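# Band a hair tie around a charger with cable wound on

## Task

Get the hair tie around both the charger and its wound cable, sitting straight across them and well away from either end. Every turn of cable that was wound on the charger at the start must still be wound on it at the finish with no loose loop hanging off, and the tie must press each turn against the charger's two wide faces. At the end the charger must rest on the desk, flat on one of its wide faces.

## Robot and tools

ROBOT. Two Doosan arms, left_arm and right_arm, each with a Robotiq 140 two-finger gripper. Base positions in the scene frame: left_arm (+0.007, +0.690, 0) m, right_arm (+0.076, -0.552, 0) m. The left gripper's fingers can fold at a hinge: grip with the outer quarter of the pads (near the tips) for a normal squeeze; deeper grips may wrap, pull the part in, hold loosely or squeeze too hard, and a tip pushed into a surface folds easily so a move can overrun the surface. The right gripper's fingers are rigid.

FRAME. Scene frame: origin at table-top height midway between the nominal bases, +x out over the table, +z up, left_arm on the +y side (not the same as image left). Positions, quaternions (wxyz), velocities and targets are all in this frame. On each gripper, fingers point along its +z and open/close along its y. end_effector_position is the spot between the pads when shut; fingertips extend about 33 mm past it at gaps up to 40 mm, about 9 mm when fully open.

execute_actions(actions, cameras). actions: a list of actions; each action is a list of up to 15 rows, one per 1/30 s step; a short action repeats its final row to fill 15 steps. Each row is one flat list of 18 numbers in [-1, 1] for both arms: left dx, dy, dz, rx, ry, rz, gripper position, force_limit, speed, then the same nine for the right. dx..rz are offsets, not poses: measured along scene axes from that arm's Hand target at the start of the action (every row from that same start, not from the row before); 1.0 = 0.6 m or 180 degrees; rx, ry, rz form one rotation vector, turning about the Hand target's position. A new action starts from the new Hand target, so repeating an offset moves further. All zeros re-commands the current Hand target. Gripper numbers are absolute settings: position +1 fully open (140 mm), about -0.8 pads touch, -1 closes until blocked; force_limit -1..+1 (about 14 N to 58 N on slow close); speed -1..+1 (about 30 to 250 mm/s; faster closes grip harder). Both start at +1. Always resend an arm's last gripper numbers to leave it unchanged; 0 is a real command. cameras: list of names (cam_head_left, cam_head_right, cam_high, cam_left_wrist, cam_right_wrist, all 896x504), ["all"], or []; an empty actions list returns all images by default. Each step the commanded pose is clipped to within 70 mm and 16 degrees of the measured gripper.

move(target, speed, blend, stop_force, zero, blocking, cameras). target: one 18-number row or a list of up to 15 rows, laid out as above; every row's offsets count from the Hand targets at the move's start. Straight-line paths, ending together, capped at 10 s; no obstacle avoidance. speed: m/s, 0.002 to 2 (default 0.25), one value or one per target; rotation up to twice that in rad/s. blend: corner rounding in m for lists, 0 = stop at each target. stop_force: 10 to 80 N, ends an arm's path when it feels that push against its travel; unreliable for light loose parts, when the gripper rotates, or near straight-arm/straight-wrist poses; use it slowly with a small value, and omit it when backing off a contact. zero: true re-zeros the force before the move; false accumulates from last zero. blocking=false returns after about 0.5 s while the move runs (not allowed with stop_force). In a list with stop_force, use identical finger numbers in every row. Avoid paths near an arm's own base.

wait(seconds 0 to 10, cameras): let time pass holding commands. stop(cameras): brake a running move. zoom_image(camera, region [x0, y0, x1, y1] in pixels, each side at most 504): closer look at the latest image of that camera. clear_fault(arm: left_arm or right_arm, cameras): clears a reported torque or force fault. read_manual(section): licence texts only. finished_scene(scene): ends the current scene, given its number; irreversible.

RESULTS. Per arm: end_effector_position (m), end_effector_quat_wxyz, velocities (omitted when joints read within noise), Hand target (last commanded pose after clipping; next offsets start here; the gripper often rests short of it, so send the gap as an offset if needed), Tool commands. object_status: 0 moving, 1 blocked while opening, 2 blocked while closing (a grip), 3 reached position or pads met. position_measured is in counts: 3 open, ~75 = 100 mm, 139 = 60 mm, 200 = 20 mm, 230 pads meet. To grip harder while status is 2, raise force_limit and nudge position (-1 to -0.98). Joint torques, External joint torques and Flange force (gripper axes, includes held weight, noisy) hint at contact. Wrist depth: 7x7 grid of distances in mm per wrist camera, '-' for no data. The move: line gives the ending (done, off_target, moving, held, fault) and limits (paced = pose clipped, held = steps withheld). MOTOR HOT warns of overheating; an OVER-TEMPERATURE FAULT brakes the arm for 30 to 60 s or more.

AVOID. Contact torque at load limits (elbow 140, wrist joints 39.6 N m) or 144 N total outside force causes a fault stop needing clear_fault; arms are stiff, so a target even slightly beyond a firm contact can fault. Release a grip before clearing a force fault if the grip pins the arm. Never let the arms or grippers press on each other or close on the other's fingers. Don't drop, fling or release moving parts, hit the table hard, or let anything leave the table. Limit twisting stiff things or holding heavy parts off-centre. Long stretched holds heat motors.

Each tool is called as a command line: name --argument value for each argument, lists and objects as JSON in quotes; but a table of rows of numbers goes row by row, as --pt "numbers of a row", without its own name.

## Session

execute_actions --actions '[]'

Scene clock: 0.00 s.
left_arm: end_effector_position=(+0.2361, +0.3557, +0.1805) position_measured=3 object_status=3 end_effector_quat_wxyz=(+0.146, +0.798, -0.582, +0.054) | right_arm: end_effector_position=(+0.2452, -0.0015, +0.3788) position_measured=3 object_status=3 end_effector_quat_wxyz=(-0.324, +0.888, +0.309, +0.105)
Joint positions: left_arm=[-0.843 -0.244 2.293 -0.326 0.946 2.161] | right_arm=[1.013 -0.276 2.054 0.505 0.823 1.662]
Joint velocities: within noise
Joint torques (N m): no reading
External joint torques (N m): no reading
Flange force (N): no reading
Wrist depth (mm): cam_left_wrist=[273 284 296 313 332 350 371 / 276 286 302 318 336 356 377 / 278 289 307 324 342 360 381 / 282 141 313 326 344 135 389 / - 129 315 330 352 362 92 / - 303 318 336 357 376 - / - 308 322 341 365 381 -] | cam_right_wrist=[589 597 751 618 526 456 387 / 582 651 716 603 512 458 398 / - 863 710 593 508 449 394 / - 129 686 581 505 145 388 / - 119 670 571 487 135 100 / - 765 664 558 481 431 99 / - 2071 654 551 471 419 -]
Hand target: left_arm +0.2361, +0.3557, +0.1805; +0.146, +0.798, -0.582, +0.054 | right_arm +0.2452, -0.0015, +0.3788; -0.324, +0.888, +0.309, +0.105
Tool commands: left_gripper/position=+1.0 left_gripper/force_limit=+1.0 left_gripper/speed=+1.0 right_gripper/position=+1.0 right_gripper/force_limit=+1.0 right_gripper/speed=+1.0
camera_calibration:
cam_left_wrist: T_world_to_cam=[[-0.946014, -0.268618, 0.181391, 0.291752], [-0.253794, 0.961976, 0.100953, -0.302574], [-0.201611, 0.049467, -0.978216, 0.350698], [0, 0, 0, 1]] pos_world=[0.269915, 0.352091, 0.320683]
cam_right_wrist: T_world_to_cam=[[0.626594, -0.606858, -0.488982, 0.0385926], [-0.740133, -0.659878, -0.129474, 0.240735], [-0.244097, 0.44304, -0.862631, 0.528371], [0, 0, 0, 1]] pos_world=[0.282968, -0.051813, 0.505829]

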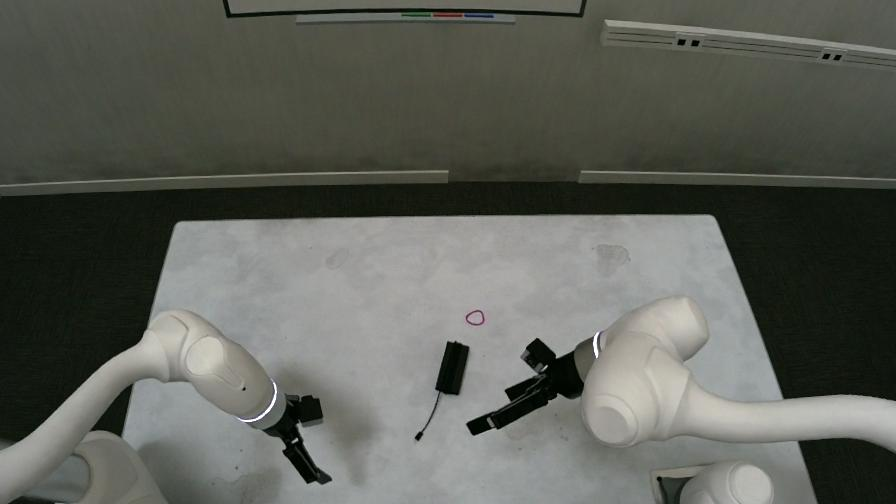

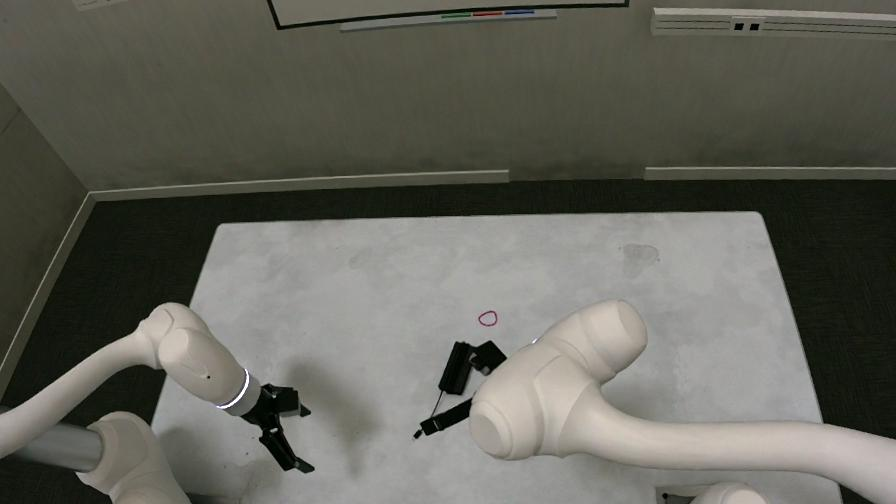

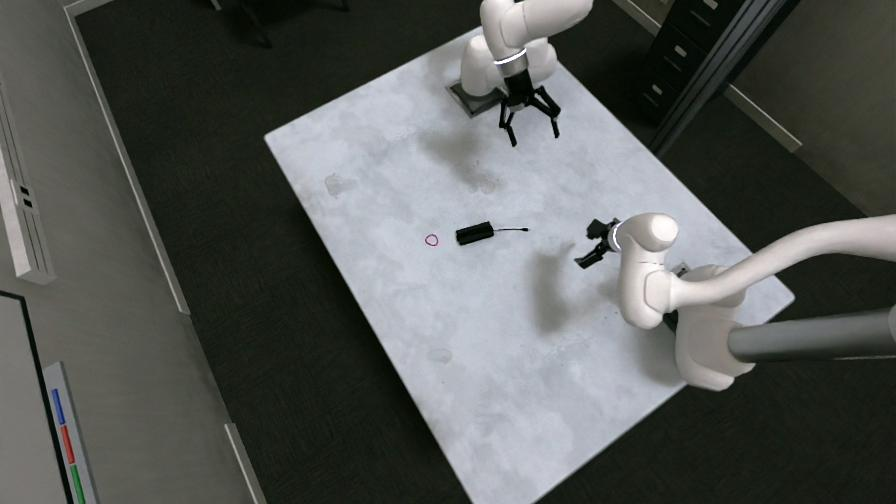

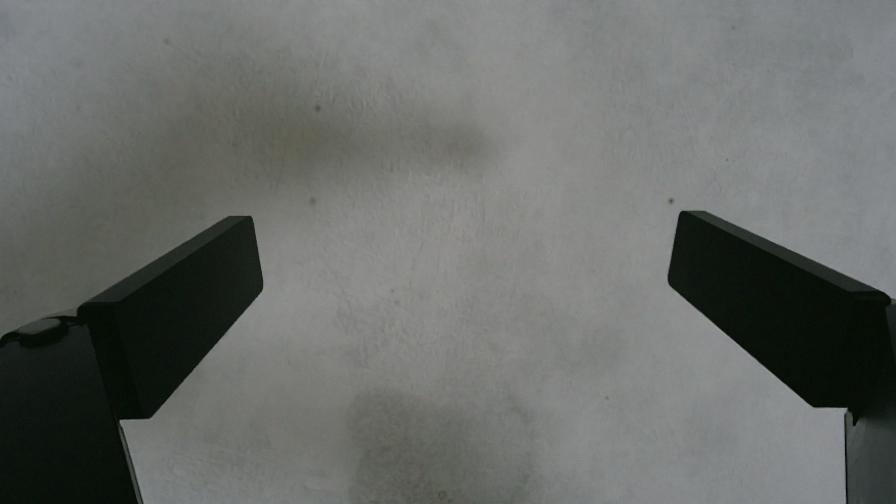

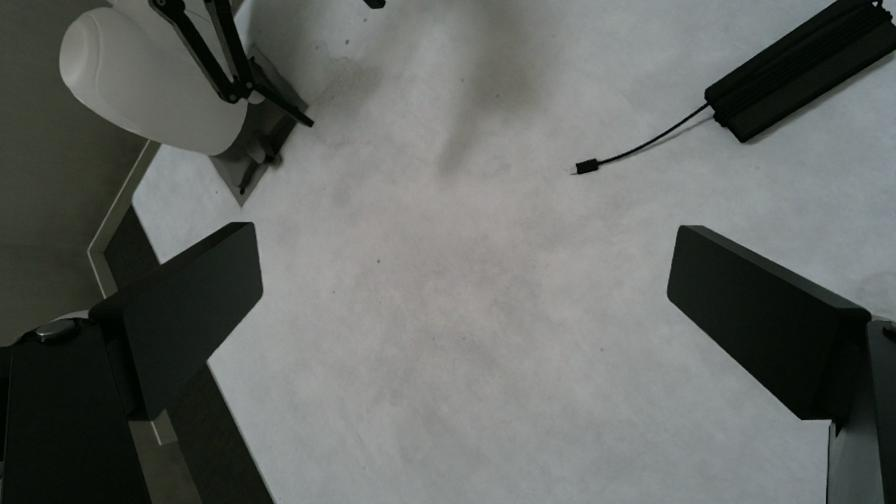

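zoom_image --camera "cam_head_left" --region '[400, 290, 520, 450]'

zoom_image --camera "cam_right_wrist" --region '[560, 0, 896, 190]'

zoom_image --camera "cam_high" --region '[410, 200, 550, 270]'

Scaled by 3.150 from the camera's 896x504 image, which has a finer 1280x720 frame.

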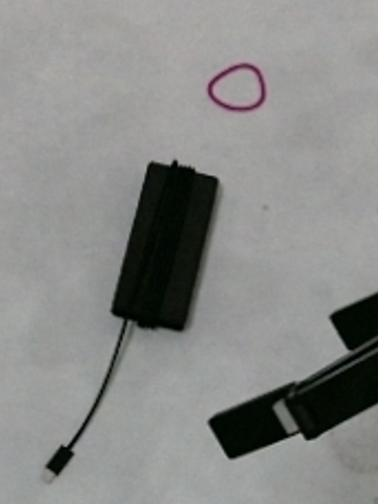

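Scaled by 1.500 from the camera's 896x504 image, which has a finer 1280x720 frame.

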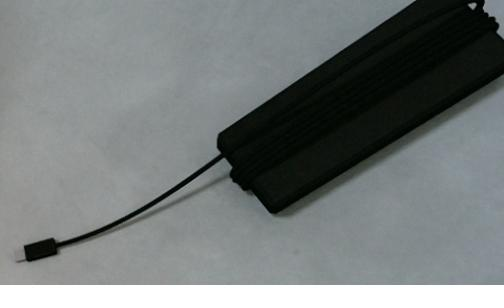

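Scaled by 3.600 from the camera's 896x504 image, which has a finer 1280x720 frame.

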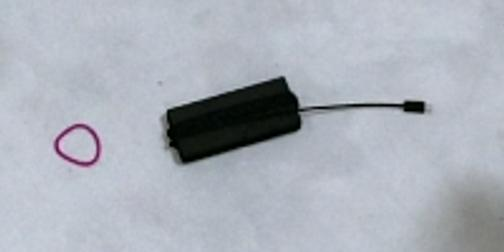

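move --target '[0.6666,-0.6645,-0.0175,0.0997,0.037,0.3977,-0.3,-1,0,0.4247,-0.5308,-0.098,0.2667,0.1956,-0.0964,-0.75,-1,0]' --speed 0.25 --cameras '["all"]'

zoom_image --camera "cam_left_wrist" --region '[196, 0, 700, 504]'

Scene clock: 23.07 s.
left_arm: end_effector_position=(+0.6361, -0.0430, +0.1700) position_measured=167 object_status=3 end_effector_quat_wxyz=(+0.000, +1.000, +0.000, +0.000) | right_arm: end_effector_position=(+0.5000, -0.3200, +0.3200) position_measured=223 object_status=3 end_effector_quat_wxyz=(+0.707, -0.707, +0.000, +0.000)
Joint positions: left_arm=[-0.899 0.737 1.03 0.001 1.374 0.673] | right_arm=[-0.304 0.155 2.336 1.32 1.757 0.626]
Joint torques (N m): left_arm=[-2.39 -112.49 -42.61 4.48 -0.3 -0.07] | right_arm=[0.45 -47.34 -27.8 2.9 1.82 -0.5]
External joint torques (N m): left_arm=[2.64 2.05 1.59 -0.23 0.26 0.07] | right_arm=[-0.3 2.18 -0.82 -0.59 0.49 0.45]
Flange force (N): left_arm=[1.5 -2.5 2.2] | right_arm=[3.7 2.2 -3.2]
Wrist depth (mm): cam_left_wrist=[270 271 272 274 276 276 277 / 285 285 288 290 288 293 294 / 300 301 303 304 304 308 307 / 319 320 315 323 317 326 327 / 336 - - 342 - 93 345 / - - - 367 - - - / - - - 394 - - -] | cam_right_wrist=[- 339 347 384 842 556 371 / - 2672 851 2761 952 552 371 / - - 840 2672 945 594 372 / - - 791 119 948 550 372 / - - 90 97 91 486 373 / 2071 - 72 - 72 - 354 / - - 70 - - - -]
Hand target: left_arm +0.6361, -0.0430, +0.1700; +0.000, +1.000, +0.000, +0.000 | right_arm +0.5000, -0.3200, +0.3200; +0.707, -0.707, +0.000, +0.000
Off the commanded pose: left_arm 0.000 m, 0 deg | right_arm 0.000 m, 0 deg.
move: done
camera_calibration:
cam_left_wrist: T_world_to_cam=[[-0.00760955, -0.999871, 0.0141568, -0.0349072], [-0.933026, 0.0121923, 0.359601, 0.530784], [-0.359727, -0.0104722, -0.932999, 0.531157], [0, 0, 0, 1]] pos_world=[0.686042, -0.0358117, 0.305193]
cam_right_wrist: T_world_to_cam=[[0.012952, -0.0217631, -0.999679, 0.31435], [-0.949749, -0.312963, -0.00549191, 0.387761], [-0.312743, 0.949516, -0.024723, 0.609143], [0, 0, 0, 1]] pos_world=[0.554709, -0.450195, 0.331438]

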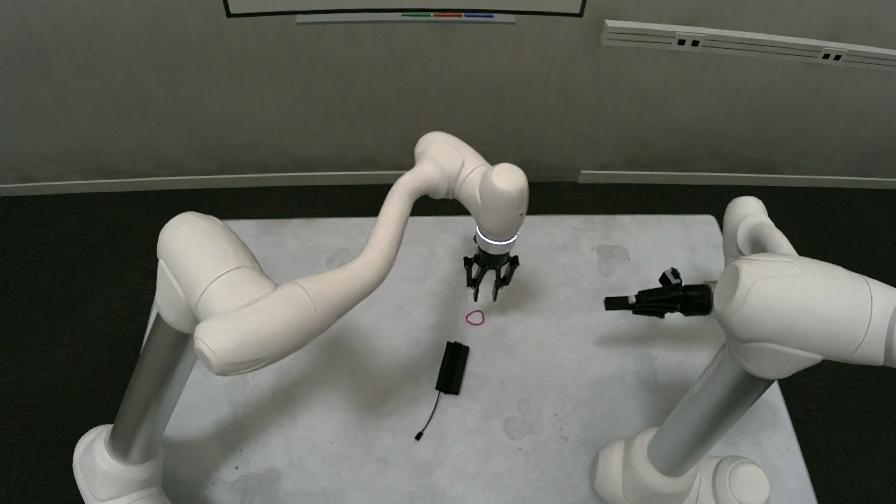

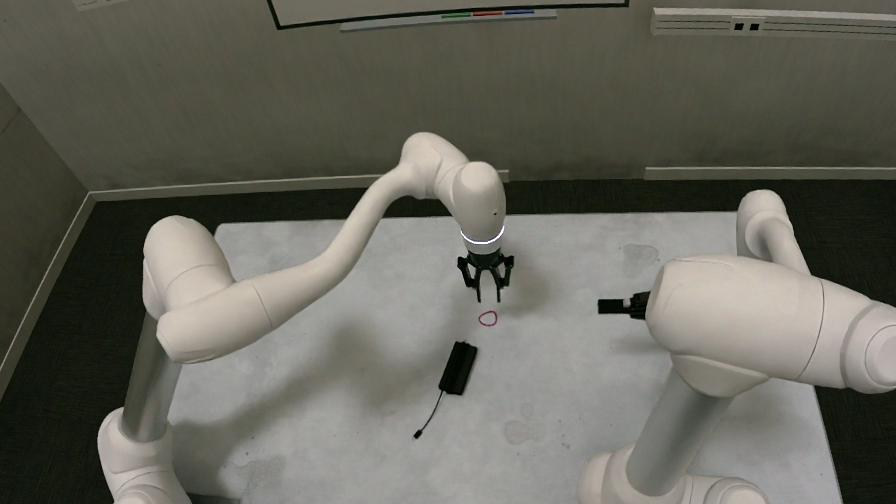

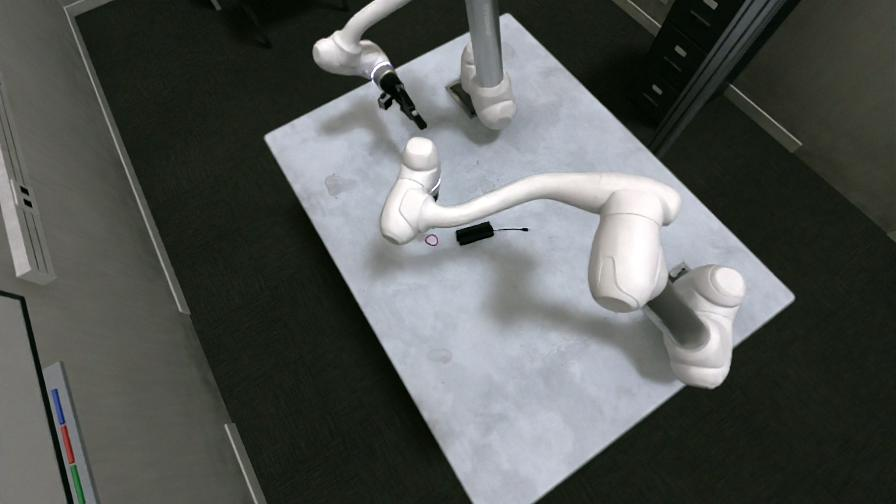

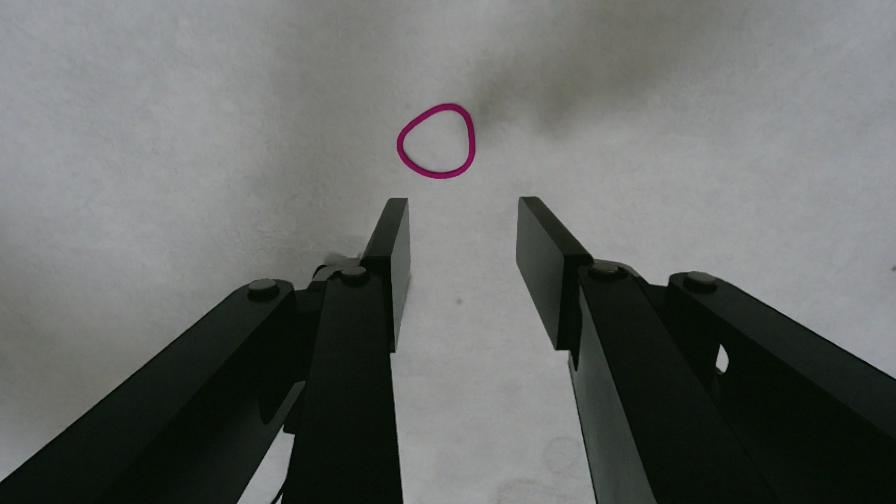

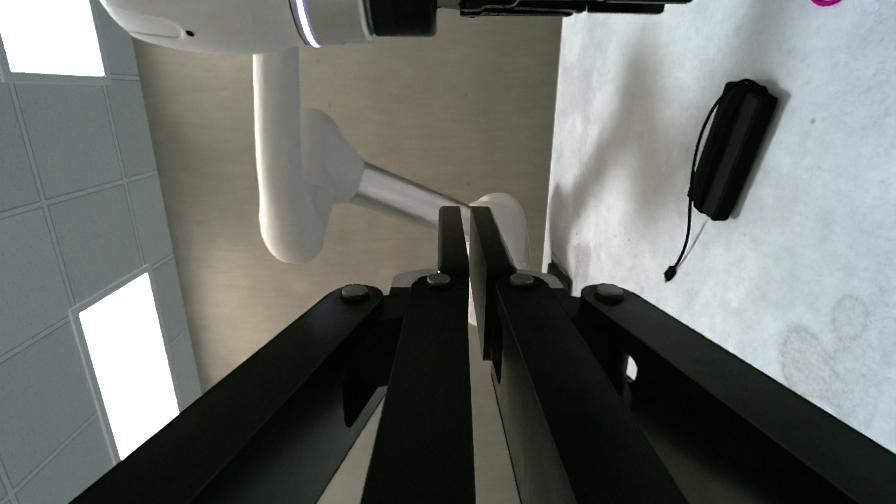

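Scaled by 1.000.

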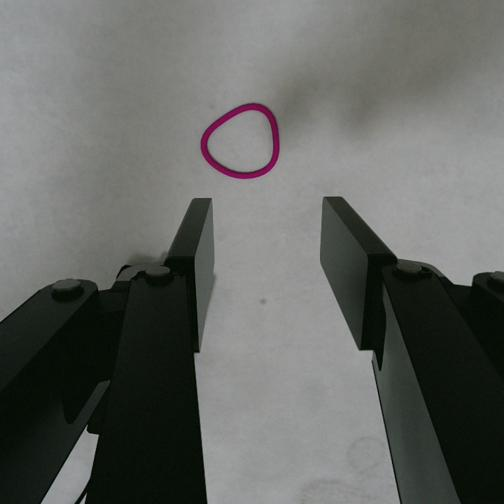

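move --target '[0.0417,-0.019,-0.15,0,0,0,-0.3,-1,0,0,0,0,0,0,0,-0.75,-1,0]' --speed 0.15 --cameras '["cam_left_wrist"]'

Scene clock: 28.77 s.
left_arm: end_effector_position=(+0.6611, -0.0544, +0.0801) position_measured=167 object_status=3 end_effector_quat_wxyz=(+0.000, +1.000, +0.000, +0.000) | right_arm: end_effector_position=(+0.5000, -0.3200, +0.3200) position_measured=223 object_status=3 end_effector_quat_wxyz=(+0.707, -0.707, +0.000, +0.000)
Joint positions: left_arm=[-0.886 0.823 1.04 0.001 1.278 0.685] | right_arm=[-0.304 0.155 2.336 1.32 1.757 0.626]
Joint torques (N m): left_arm=[-2.45 -119 -41.04 4.4 -0.02 0.03] | right_arm=[0.48 -47.56 -27.65 2.89 1.8 -0.56]
External joint torques (N m): left_arm=[2.2 2.62 0.7 -0.24 -0.02 -0.03] | right_arm=[-0.51 2.15 -1.1 -0.56 0.51 0.51]
Flange force (N): left_arm=[3.2 0.4 2.1] | right_arm=[4.1 1.8 -3.8]
Wrist depth (mm): cam_left_wrist=[190 190 192 192 192 194 195 / 200 200 201 202 203 204 206 / 211 212 212 213 214 216 216 / 223 222 222 224 164 228 229 / 236 - - 241 - 93 242 / - - - 257 - - - / - - - 276 - - -] | cam_right_wrist=[- 2792 501 - 948 555 371 / - 2731 589 2344 1057 558 373 / - 2701 740 967 920 586 374 / - - - 119 938 551 373 / - - 90 97 91 482 371 / 2004 - 72 - 72 - 353 / - - 70 - - - -]
Hand target: left_arm +0.6611, -0.0544, +0.0800; +0.000, +1.000, +0.000, +0.000 | right_arm +0.5000, -0.3200, +0.3200; +0.707, -0.707, +0.000, +0.000
Off the commanded pose: left_arm 0.000 m, 0 deg | right_arm 0.000 m, 0 deg.
move: done
camera_calibration:
cam_left_wrist: T_world_to_cam=[[-0.00760955, -0.999871, 0.0141568, -0.0448421], [-0.933026, 0.0121923, 0.359601, 0.586519], [-0.359727, -0.0104722, -0.932999, 0.456025], [0, 0, 0, 1]] pos_world=[0.710942, -0.0472117, 0.215193]
Images, in order (width x height): cam_left_wrist 896x504.

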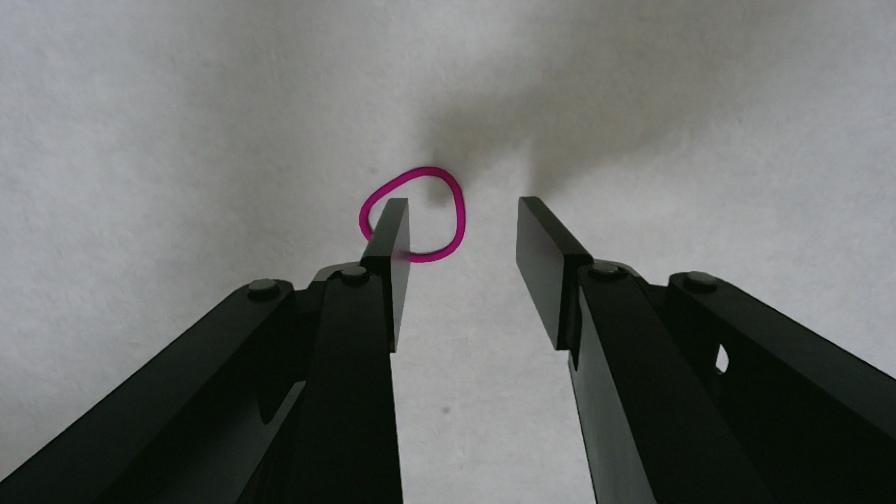

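move --pt "0 -0.0013 0 0 0 0 -0.56 -1 0 0 0 0 0 0 0 -0.75 -1 0" --pt "0 -0.0013 -0.0583 0 0 0 -0.56 -1 0 0 0 0 0 0 0 -0.75 -1 0" --pt "0 -0.0013 -0.0757 0 0 0 -0.56 -1 0 0 0 0 0 0 0 -0.75 -1 0" --speed '[0.05,0.08,0.02]' --cameras '["cam_left_wrist"]'

Scene clock: 34.37 s.
left_arm: end_effector_position=(+0.6611, -0.0552, +0.0346) position_measured=200 object_status=3 end_effector_quat_wxyz=(+0.000, +1.000, +0.000, +0.000) | right_arm: end_effector_position=(+0.5000, -0.3200, +0.3200) position_measured=223 object_status=3 end_effector_quat_wxyz=(+0.707, -0.707, +0.000, +0.000)
Joint positions: left_arm=[-0.887 0.851 1.074 0.001 1.216 0.685] | right_arm=[-0.304 0.155 2.336 1.32 1.757 0.626]
Joint torques (N m): left_arm=[-2.78 -118.95 -40.46 4.36 -0.31 0.04] | right_arm=[0.66 -47.41 -27.7 2.94 1.79 -0.56]
External joint torques (N m): left_arm=[3.06 1.73 1.13 -0.28 0.28 -0.04] | right_arm=[-0.59 2.18 -0.98 -0.62 0.52 0.52]
Flange force (N): left_arm=[2.2 -2.1 1.5] | right_arm=[3.8 1.9 -4.0]
Wrist depth (mm): cam_left_wrist=[149 151 149 152 150 152 152 / 157 157 159 159 161 160 160 / 165 166 166 167 168 168 172 / 175 176 175 173 175 180 180 / 187 184 92 189 - - 192 / - - - 201 - - - / - - - 216 - - -] | cam_right_wrist=[- - 532 - 837 558 373 / - - 562 - 948 597 372 / 2088 2460 679 1006 945 509 373 / - - - 119 945 552 373 / - - 90 97 91 485 373 / - - 72 - 72 - 352 / - - 70 - - - -]
Hand target: left_arm +0.6611, -0.0552, +0.0346; +0.000, +1.000, +0.000, +0.000 | right_arm +0.5000, -0.3200, +0.3200; +0.707, -0.707, +0.000, +0.000
Off the commanded pose: left_arm 0.000 m, 0 deg | right_arm 0.000 m, 0 deg.
move: done
camera_calibration:
cam_left_wrist: T_world_to_cam=[[-0.00760955, -0.999871, 0.0141568, -0.0449985], [-0.933026, 0.0121923, 0.359601, 0.602948], [-0.359727, -0.0104722, -0.932999, 0.413695], [0, 0, 0, 1]] pos_world=[0.711042, -0.0480117, 0.169793]
Images, in order (width x height): cam_left_wrist 896x504.

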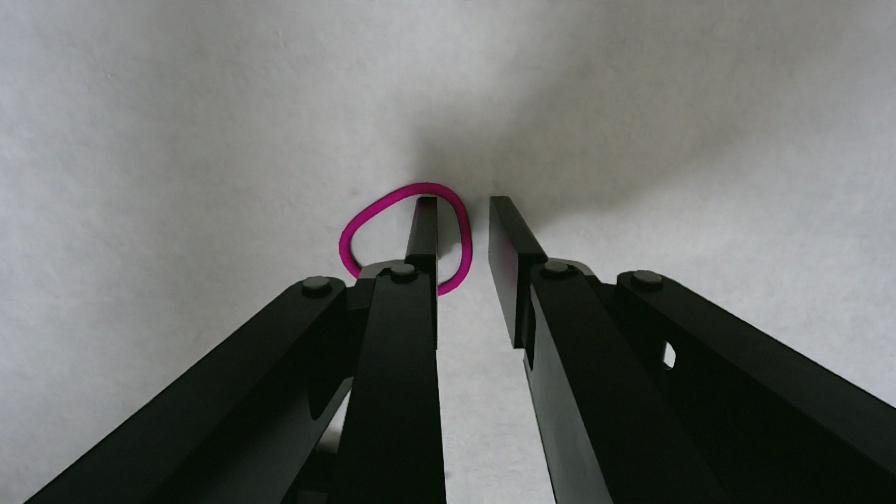

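execute_actions --actions '[[[0,0,0,0,0,0,-1,0,-1,0,0,0,0,0,0,-0.75,-1,0]],[[0,0,0,0,0,0,-1,0,-1,0,0,0,0,0,0,-0.75,-1,0]]]' --cameras '["cam_left_wrist"]'

move --target '[0,0,0.1667,0,0,0,-1,0,-1,0,0,0,0,0,0,-0.75,-1,0]' --speed 0.1 --cameras '["cam_left_wrist"]'

Scene clock: 38.47 s.
left_arm: end_effector_position=(+0.6611, -0.0552, +0.0346) position_measured=228 object_status=2 end_effector_quat_wxyz=(+0.000, +1.000, +0.000, +0.000) | right_arm: end_effector_position=(+0.5000, -0.3200, +0.3200) position_measured=223 object_status=3 end_effector_quat_wxyz=(+0.707, -0.707, +0.000, +0.000)
Joint positions: left_arm=[-0.887 0.851 1.074 0.001 1.216 0.685] | right_arm=[-0.304 0.155 2.336 1.32 1.757 0.626]
Joint torques (N m): left_arm=[-3 -116.94 -39.45 4.16 -0.33 0] | right_arm=[0.59 -47.56 -27.75 2.89 1.84 -0.53]
External joint torques (N m): left_arm=[2.71 0.24 0.25 -0.11 0.29 0] | right_arm=[-0.62 2.43 -0.92 -0.57 0.46 0.48]
External joint torques at the end of the 1st action: left_arm=[3.2 1.74 1.03 -0.15 0.16 -0.02] | right_arm=[-0.28 3.01 -1.09 -0.51 0.52 0.49]
Flange force (N): left_arm=[2.2 -1.7 -0.1] | right_arm=[4.0 2.5 -4.0]
Flange force at the end of the 1st action (N): left_arm=[2.4 -2.1 1.6] | right_arm=[5.4 3.4 -3.5]
Wrist depth (mm): cam_left_wrist=[148 150 150 152 149 152 153 / 156 157 159 159 161 160 161 / 165 166 166 165 168 169 171 / 175 175 176 133 175 179 181 / 187 184 92 - 85 186 192 / 195 - - - - - 203 / - - - - - - -] | cam_right_wrist=[- - 528 - 837 547 373 / 2071 - 569 - 948 599 373 / - - 777 956 945 599 371 / 2562 2923 - 119 948 551 374 / - - 90 97 91 486 369 / - - 72 - 72 - 353 / - - 70 - - - -]
Hand target: left_arm +0.6611, -0.0552, +0.0346; +0.000, +1.000, +0.000, +0.000 | right_arm +0.5000, -0.3200, +0.3200; +0.707, -0.707, +0.000, +0.000
Off the commanded pose: left_arm 0.000 m, 0 deg | right_arm 0.000 m, 0 deg.
camera_calibration:
cam_left_wrist: T_world_to_cam=[[-0.00760955, -0.999871, 0.0141568, -0.0449971], [-0.933026, 0.0121923, 0.359601, 0.602984], [-0.359727, -0.0104722, -0.932999, 0.413601], [0, 0, 0, 1]] pos_world=[0.711042, -0.0480117, 0.169693]
Images, in order (width x height): cam_left_wrist 896x504.

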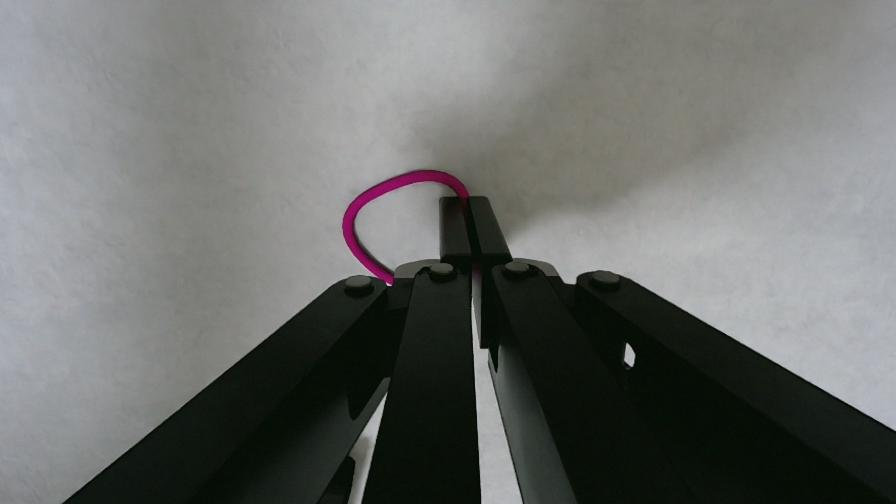

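Scene clock: 39.87 s.
left_arm: end_effector_position=(+0.6611, -0.0552, +0.1345) position_measured=228 object_status=2 end_effector_quat_wxyz=(+0.000, +1.000, +0.000, +0.000) | right_arm: end_effector_position=(+0.5000, -0.3200, +0.3200) position_measured=223 object_status=3 end_effector_quat_wxyz=(+0.707, -0.707, +0.000, +0.000)
Joint positions: left_arm=[-0.887 0.799 0.985 0.001 1.358 0.685] | right_arm=[-0.304 0.155 2.336 1.32 1.757 0.626]
Joint torques (N m): left_arm=[-2.85 -117.08 -42.06 4.44 -0.14 0.06] | right_arm=[0.63 -47.39 -27.77 2.84 1.75 -0.46]
External joint torques (N m): left_arm=[2.77 1.87 0.94 -0.19 0.1 -0.06] | right_arm=[-0.61 2.72 -0.83 -0.53 0.54 0.41]
Flange force (N): left_arm=[2.4 -1.4 1.6] | right_arm=[4.2 3.2 -4.1]
Wrist depth (mm): cam_left_wrist=[239 239 240 241 242 244 244 / 251 251 252 254 255 256 257 / 264 265 267 265 270 271 272 / 281 281 282 121 282 287 291 / 297 296 - - 85 302 308 / 314 - - - - - 325 / - - - - - - -] | cam_right_wrist=[- - 524 - 948 560 373 / - - 579 - 967 552 373 / 2436 - 807 1018 941 590 372 / 2344 2824 - 119 963 550 372 / - 2562 90 97 91 483 369 / - - 72 - 72 - 351 / - - 70 - - - -]
Hand target: left_arm +0.6611, -0.0552, +0.1346; +0.000, +1.000, +0.000, +0.000 | right_arm +0.5000, -0.3200, +0.3200; +0.707, -0.707, +0.000, +0.000
Off the commanded pose: left_arm 0.000 m, 0 deg | right_arm 0.000 m, 0 deg.
move: done
camera_calibration:
cam_left_wrist: T_world_to_cam=[[-0.00760955, -0.999871, 0.0141568, -0.0464128], [-0.933026, 0.0121923, 0.359601, 0.567024], [-0.359727, -0.0104722, -0.932999, 0.506901], [0, 0, 0, 1]] pos_world=[0.711042, -0.0480117, 0.269693]
Images, in order (width x height): cam_left_wrist 896x504.

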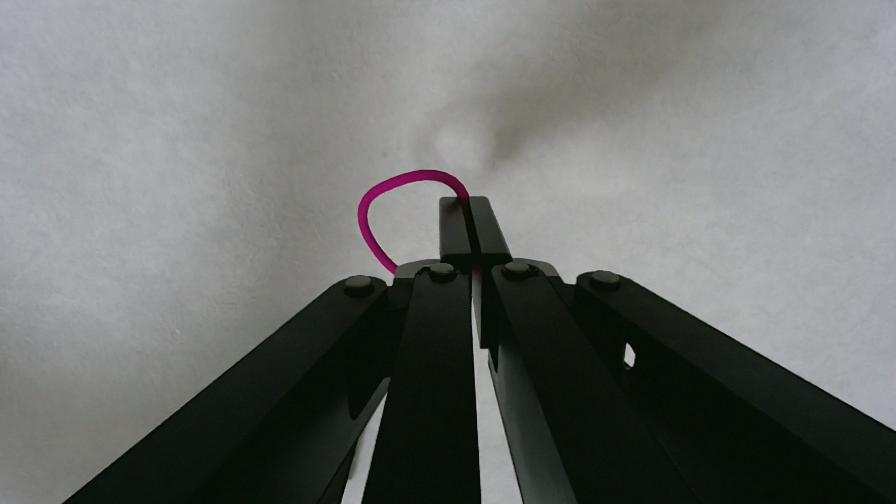

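move --target '[-0.2685,0.2587,0.2757,-0.5,0,0,-1,0,-1,0,0,0,0,0,0,-0.75,-1,0]' --speed 0.25 --cameras '["all"]'

zoom_image --camera "cam_right_wrist" --region '[300, 50, 600, 350]'

Scene clock: 47.40 s.
left_arm: end_effector_position=(+0.5001, +0.1001, +0.3000) position_measured=228 object_status=2 end_effector_quat_wxyz=(+0.707, +0.707, +0.000, +0.000) | right_arm: end_effector_position=(+0.5000, -0.3200, +0.3200) position_measured=223 object_status=3 end_effector_quat_wxyz=(+0.707, -0.707, +0.000, +0.000)
Joint positions: left_arm=[-0.545 0.339 2.13 -2.012 1.242 2.542] | right_arm=[-0.304 0.155 2.336 1.32 1.757 0.626]
Joint torques (N m): left_arm=[-2.48 -59.3 -25.53 -2.22 2.24 -0.05] | right_arm=[0.2 -47.43 -27.68 2.88 1.76 -0.5]
External joint torques (N m): left_arm=[2.63 0.36 1.01 -0.38 0.04 0.09] | right_arm=[-0.23 2.25 -1.02 -0.56 0.55 0.45]
Flange force (N): left_arm=[0.7 -1.5 -4.3] | right_arm=[4.2 2.1 -3.2]
Wrist depth (mm): cam_left_wrist=[372 541 960 4135 2939 - 2368 / 370 534 1089 795 - - 2489 / 368 530 949 - - 4879 2804 / 369 533 824 - 115 833 2280 / 370 494 - - 85 645 1862 / 336 - - - - - - / - - - - - - -] | cam_right_wrist=[- - - - 945 552 372 / - - - 645 963 592 372 / - 2536 1218 845 956 596 376 / - - - 119 952 552 371 / - - 90 97 91 486 371 / - - 72 - 72 - 355 / - - 70 - - - -]
Hand target: left_arm +0.5000, +0.1000, +0.3000; +0.707, +0.707, +0.000, +0.000 | right_arm +0.5000, -0.3200, +0.3200; +0.707, -0.707, +0.000, +0.000
Off the commanded pose: left_arm 0.000 m, 0 deg | right_arm 0.000 m, 0 deg.
move: done
camera_calibration:
cam_left_wrist: T_world_to_cam=[[-0.00760939, 0.014156, 0.999871, -0.292019], [-0.93306, 0.359514, -0.0121909, 0.432144], [-0.35964, -0.933032, 0.0104728, 0.414156], [0, 0, 0, 1]] pos_world=[0.549941, 0.235193, 0.292912]
cam_right_wrist: T_world_to_cam=[[0.012952, -0.0217631, -0.999679, 0.314347], [-0.949749, -0.312963, -0.00549191, 0.387729], [-0.312743, 0.949516, -0.024723, 0.609238], [0, 0, 0, 1]] pos_world=[0.554709, -0.450295, 0.331438]

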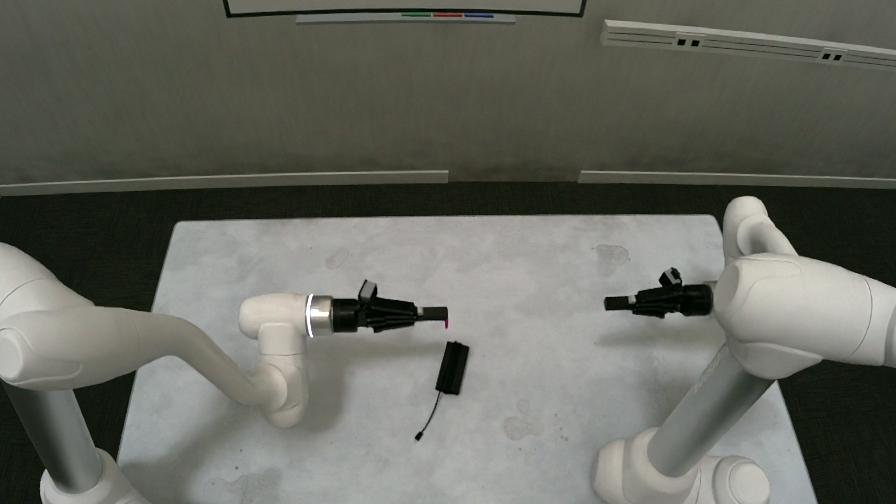

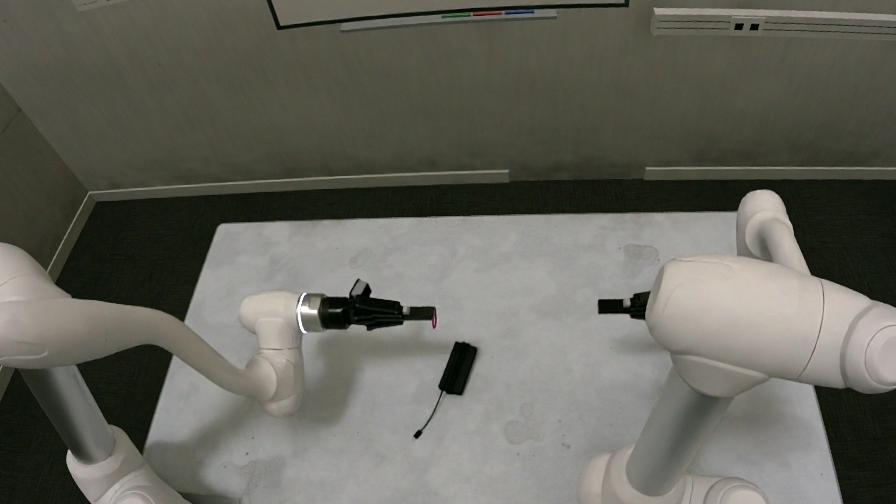

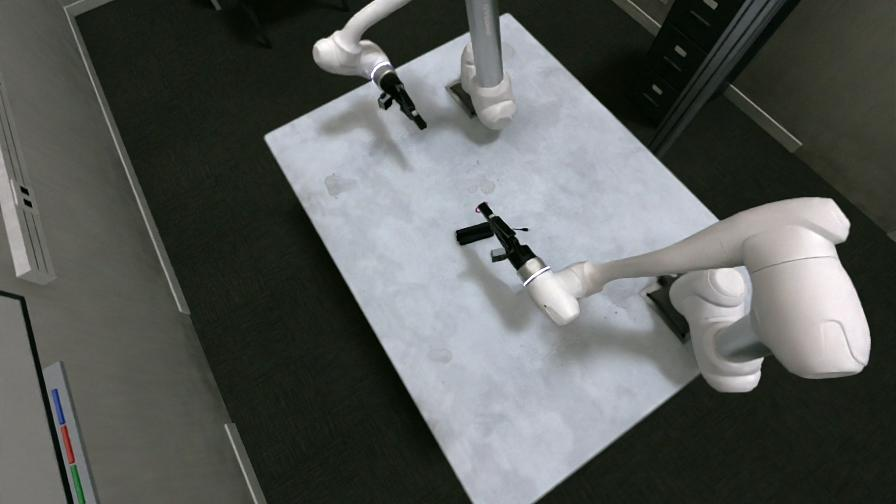

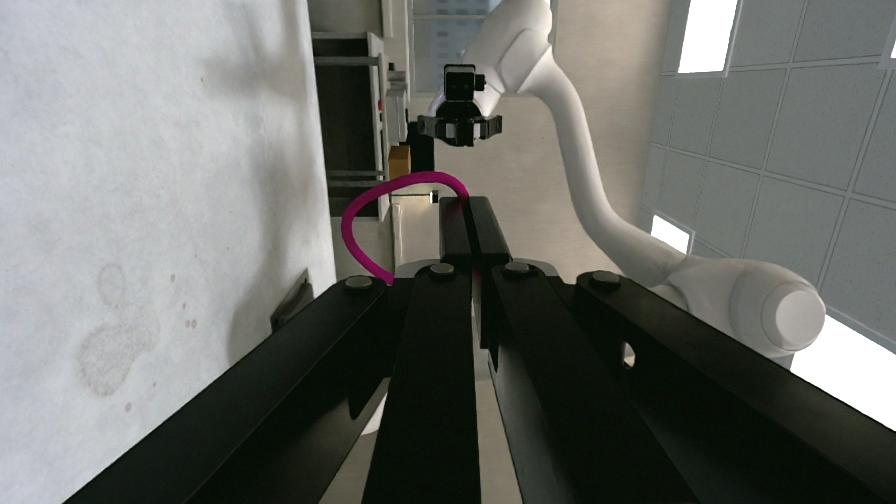

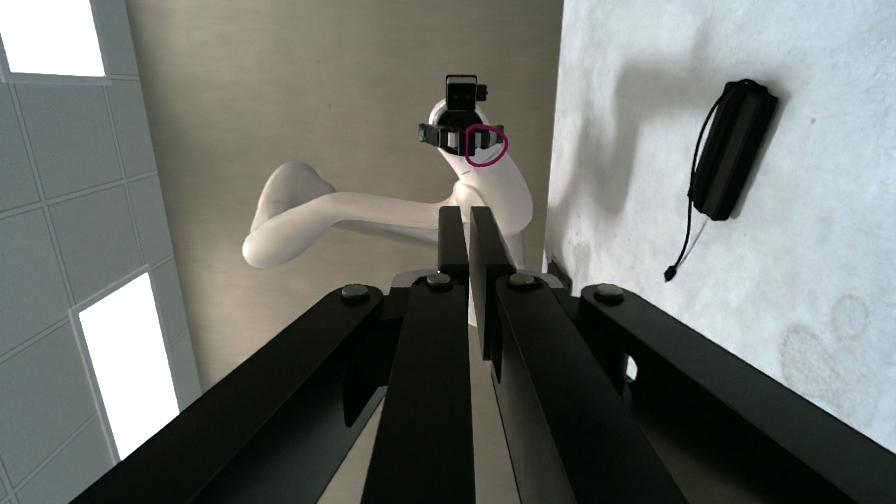

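Scaled by 1.680 from the camera's 896x504 image, which has a finer 1280x720 frame.

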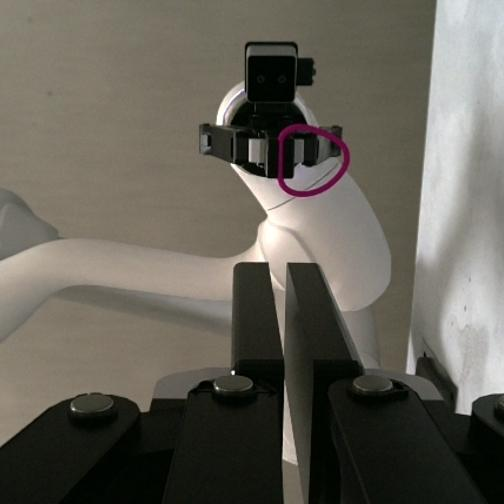

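move --target '[0,0,0,0,0,0,-1,0,-1,0.0033,0.46,-0.0767,0,0,0,-0.82,-1,-1]' --speed 0.2 --cameras '["cam_left_wrist","cam_right_wrist"]'

zoom_image --camera "cam_right_wrist" --region '[350, 100, 600, 350]'

zoom_image --camera "cam_left_wrist" --region '[300, 80, 600, 330]'

Scene clock: 55.23 s.
left_arm: end_effector_position=(+0.5000, +0.1000, +0.3000) position_measured=228 object_status=2 end_effector_quat_wxyz=(+0.707, +0.707, +0.000, +0.000) | right_arm: end_effector_position=(+0.5020, -0.0441, +0.2740) position_measured=230 object_status=3 end_effector_quat_wxyz=(+0.707, -0.707, +0.000, +0.000)
Joint positions: left_arm=[-0.545 0.339 2.13 -2.013 1.242 2.543] | right_arm=[0.324 0.271 2.318 1.843 1.407 0.53]
Joint torques (N m): left_arm=[-2.61 -58.6 -25.9 -2.27 2.15 0.09] | right_arm=[-0.73 -57.61 -26.43 1.33 2.02 -0.48]
External joint torques (N m): left_arm=[2.63 -0.2 1.48 -0.32 0.14 -0.04] | right_arm=[0.76 2.25 -0.64 -0.55 0.43 0.43]
Flange force (N): left_arm=[-0.5 -0.7 -5.2] | right_arm=[3.7 3.0 1.5]
Wrist depth (mm): cam_left_wrist=[372 534 964 515 4066 - - / 375 530 949 468 4356 4783 - / 366 528 824 301 652 3168 2681 / 366 531 827 - 107 730 - / 368 494 - - 85 676 604 / 338 - - - - - - / - - - - - - -] | cam_right_wrist=[- - 2616 - 804 481 320 / - - - 416 712 478 322 / - - - 364 920 472 319 / 2239 779 696 119 809 480 321 / 2088 - 90 94 90 416 319 / 2088 - 71 - 72 - 304 / - - 68 - - - -]
Hand target: left_arm +0.5000, +0.1000, +0.3000; +0.707, +0.707, +0.000, +0.000 | right_arm +0.5020, -0.0440, +0.2740; +0.707, -0.707, +0.000, +0.000
Off the commanded pose: left_arm 0.000 m, 0 deg | right_arm 0.000 m, 0 deg.
move: done
camera_calibration:
cam_left_wrist: T_world_to_cam=[[-0.00760955, 0.0141568, 0.999871, -0.292019], [-0.933026, 0.359601, -0.0121923, 0.432106], [-0.359727, -0.932999, 0.0104722, 0.414196], [0, 0, 0, 1]] pos_world=[0.549942, 0.235193, 0.292912]
cam_right_wrist: T_world_to_cam=[[0.012951, -0.0217631, -0.999679, 0.274343], [-0.949789, -0.312842, -0.00549404, 0.475798], [-0.312622, 0.949556, -0.0247219, 0.3466], [0, 0, 0, 1]] pos_world=[0.55671, -0.174296, 0.285438]
Images, in order (width x height): cam_left_wrist 896x504, cam_right_wrist 896x504.

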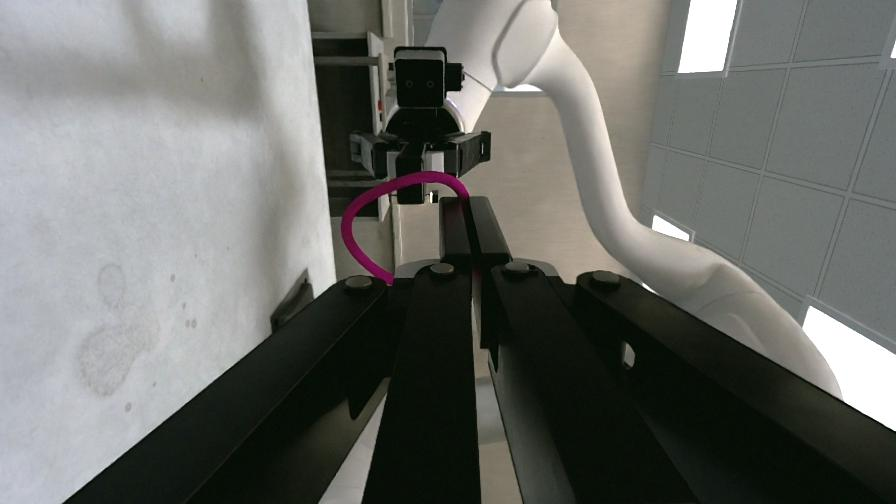

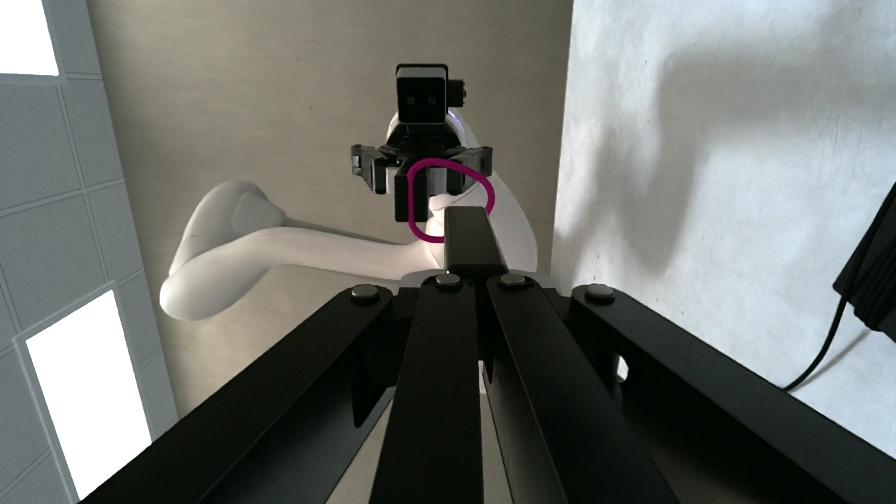

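Scaled by 2.016 from the camera's 896x504 image, which has a finer 1280x720 frame.

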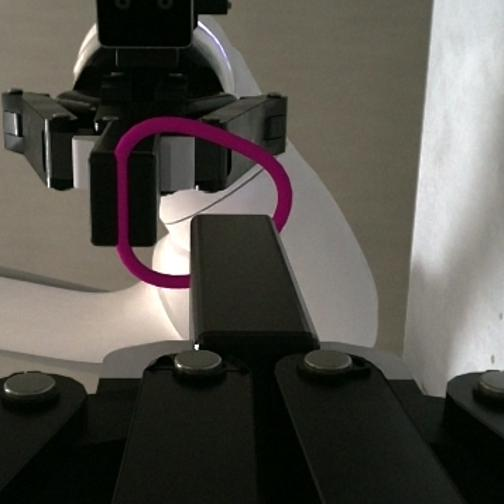

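Scaled by 1.680 from the camera's 896x504 image, which has a finer 1280x720 frame.

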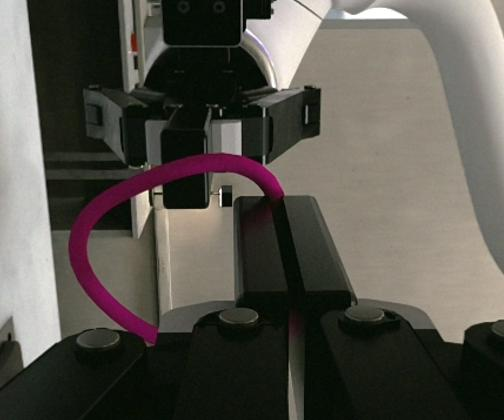

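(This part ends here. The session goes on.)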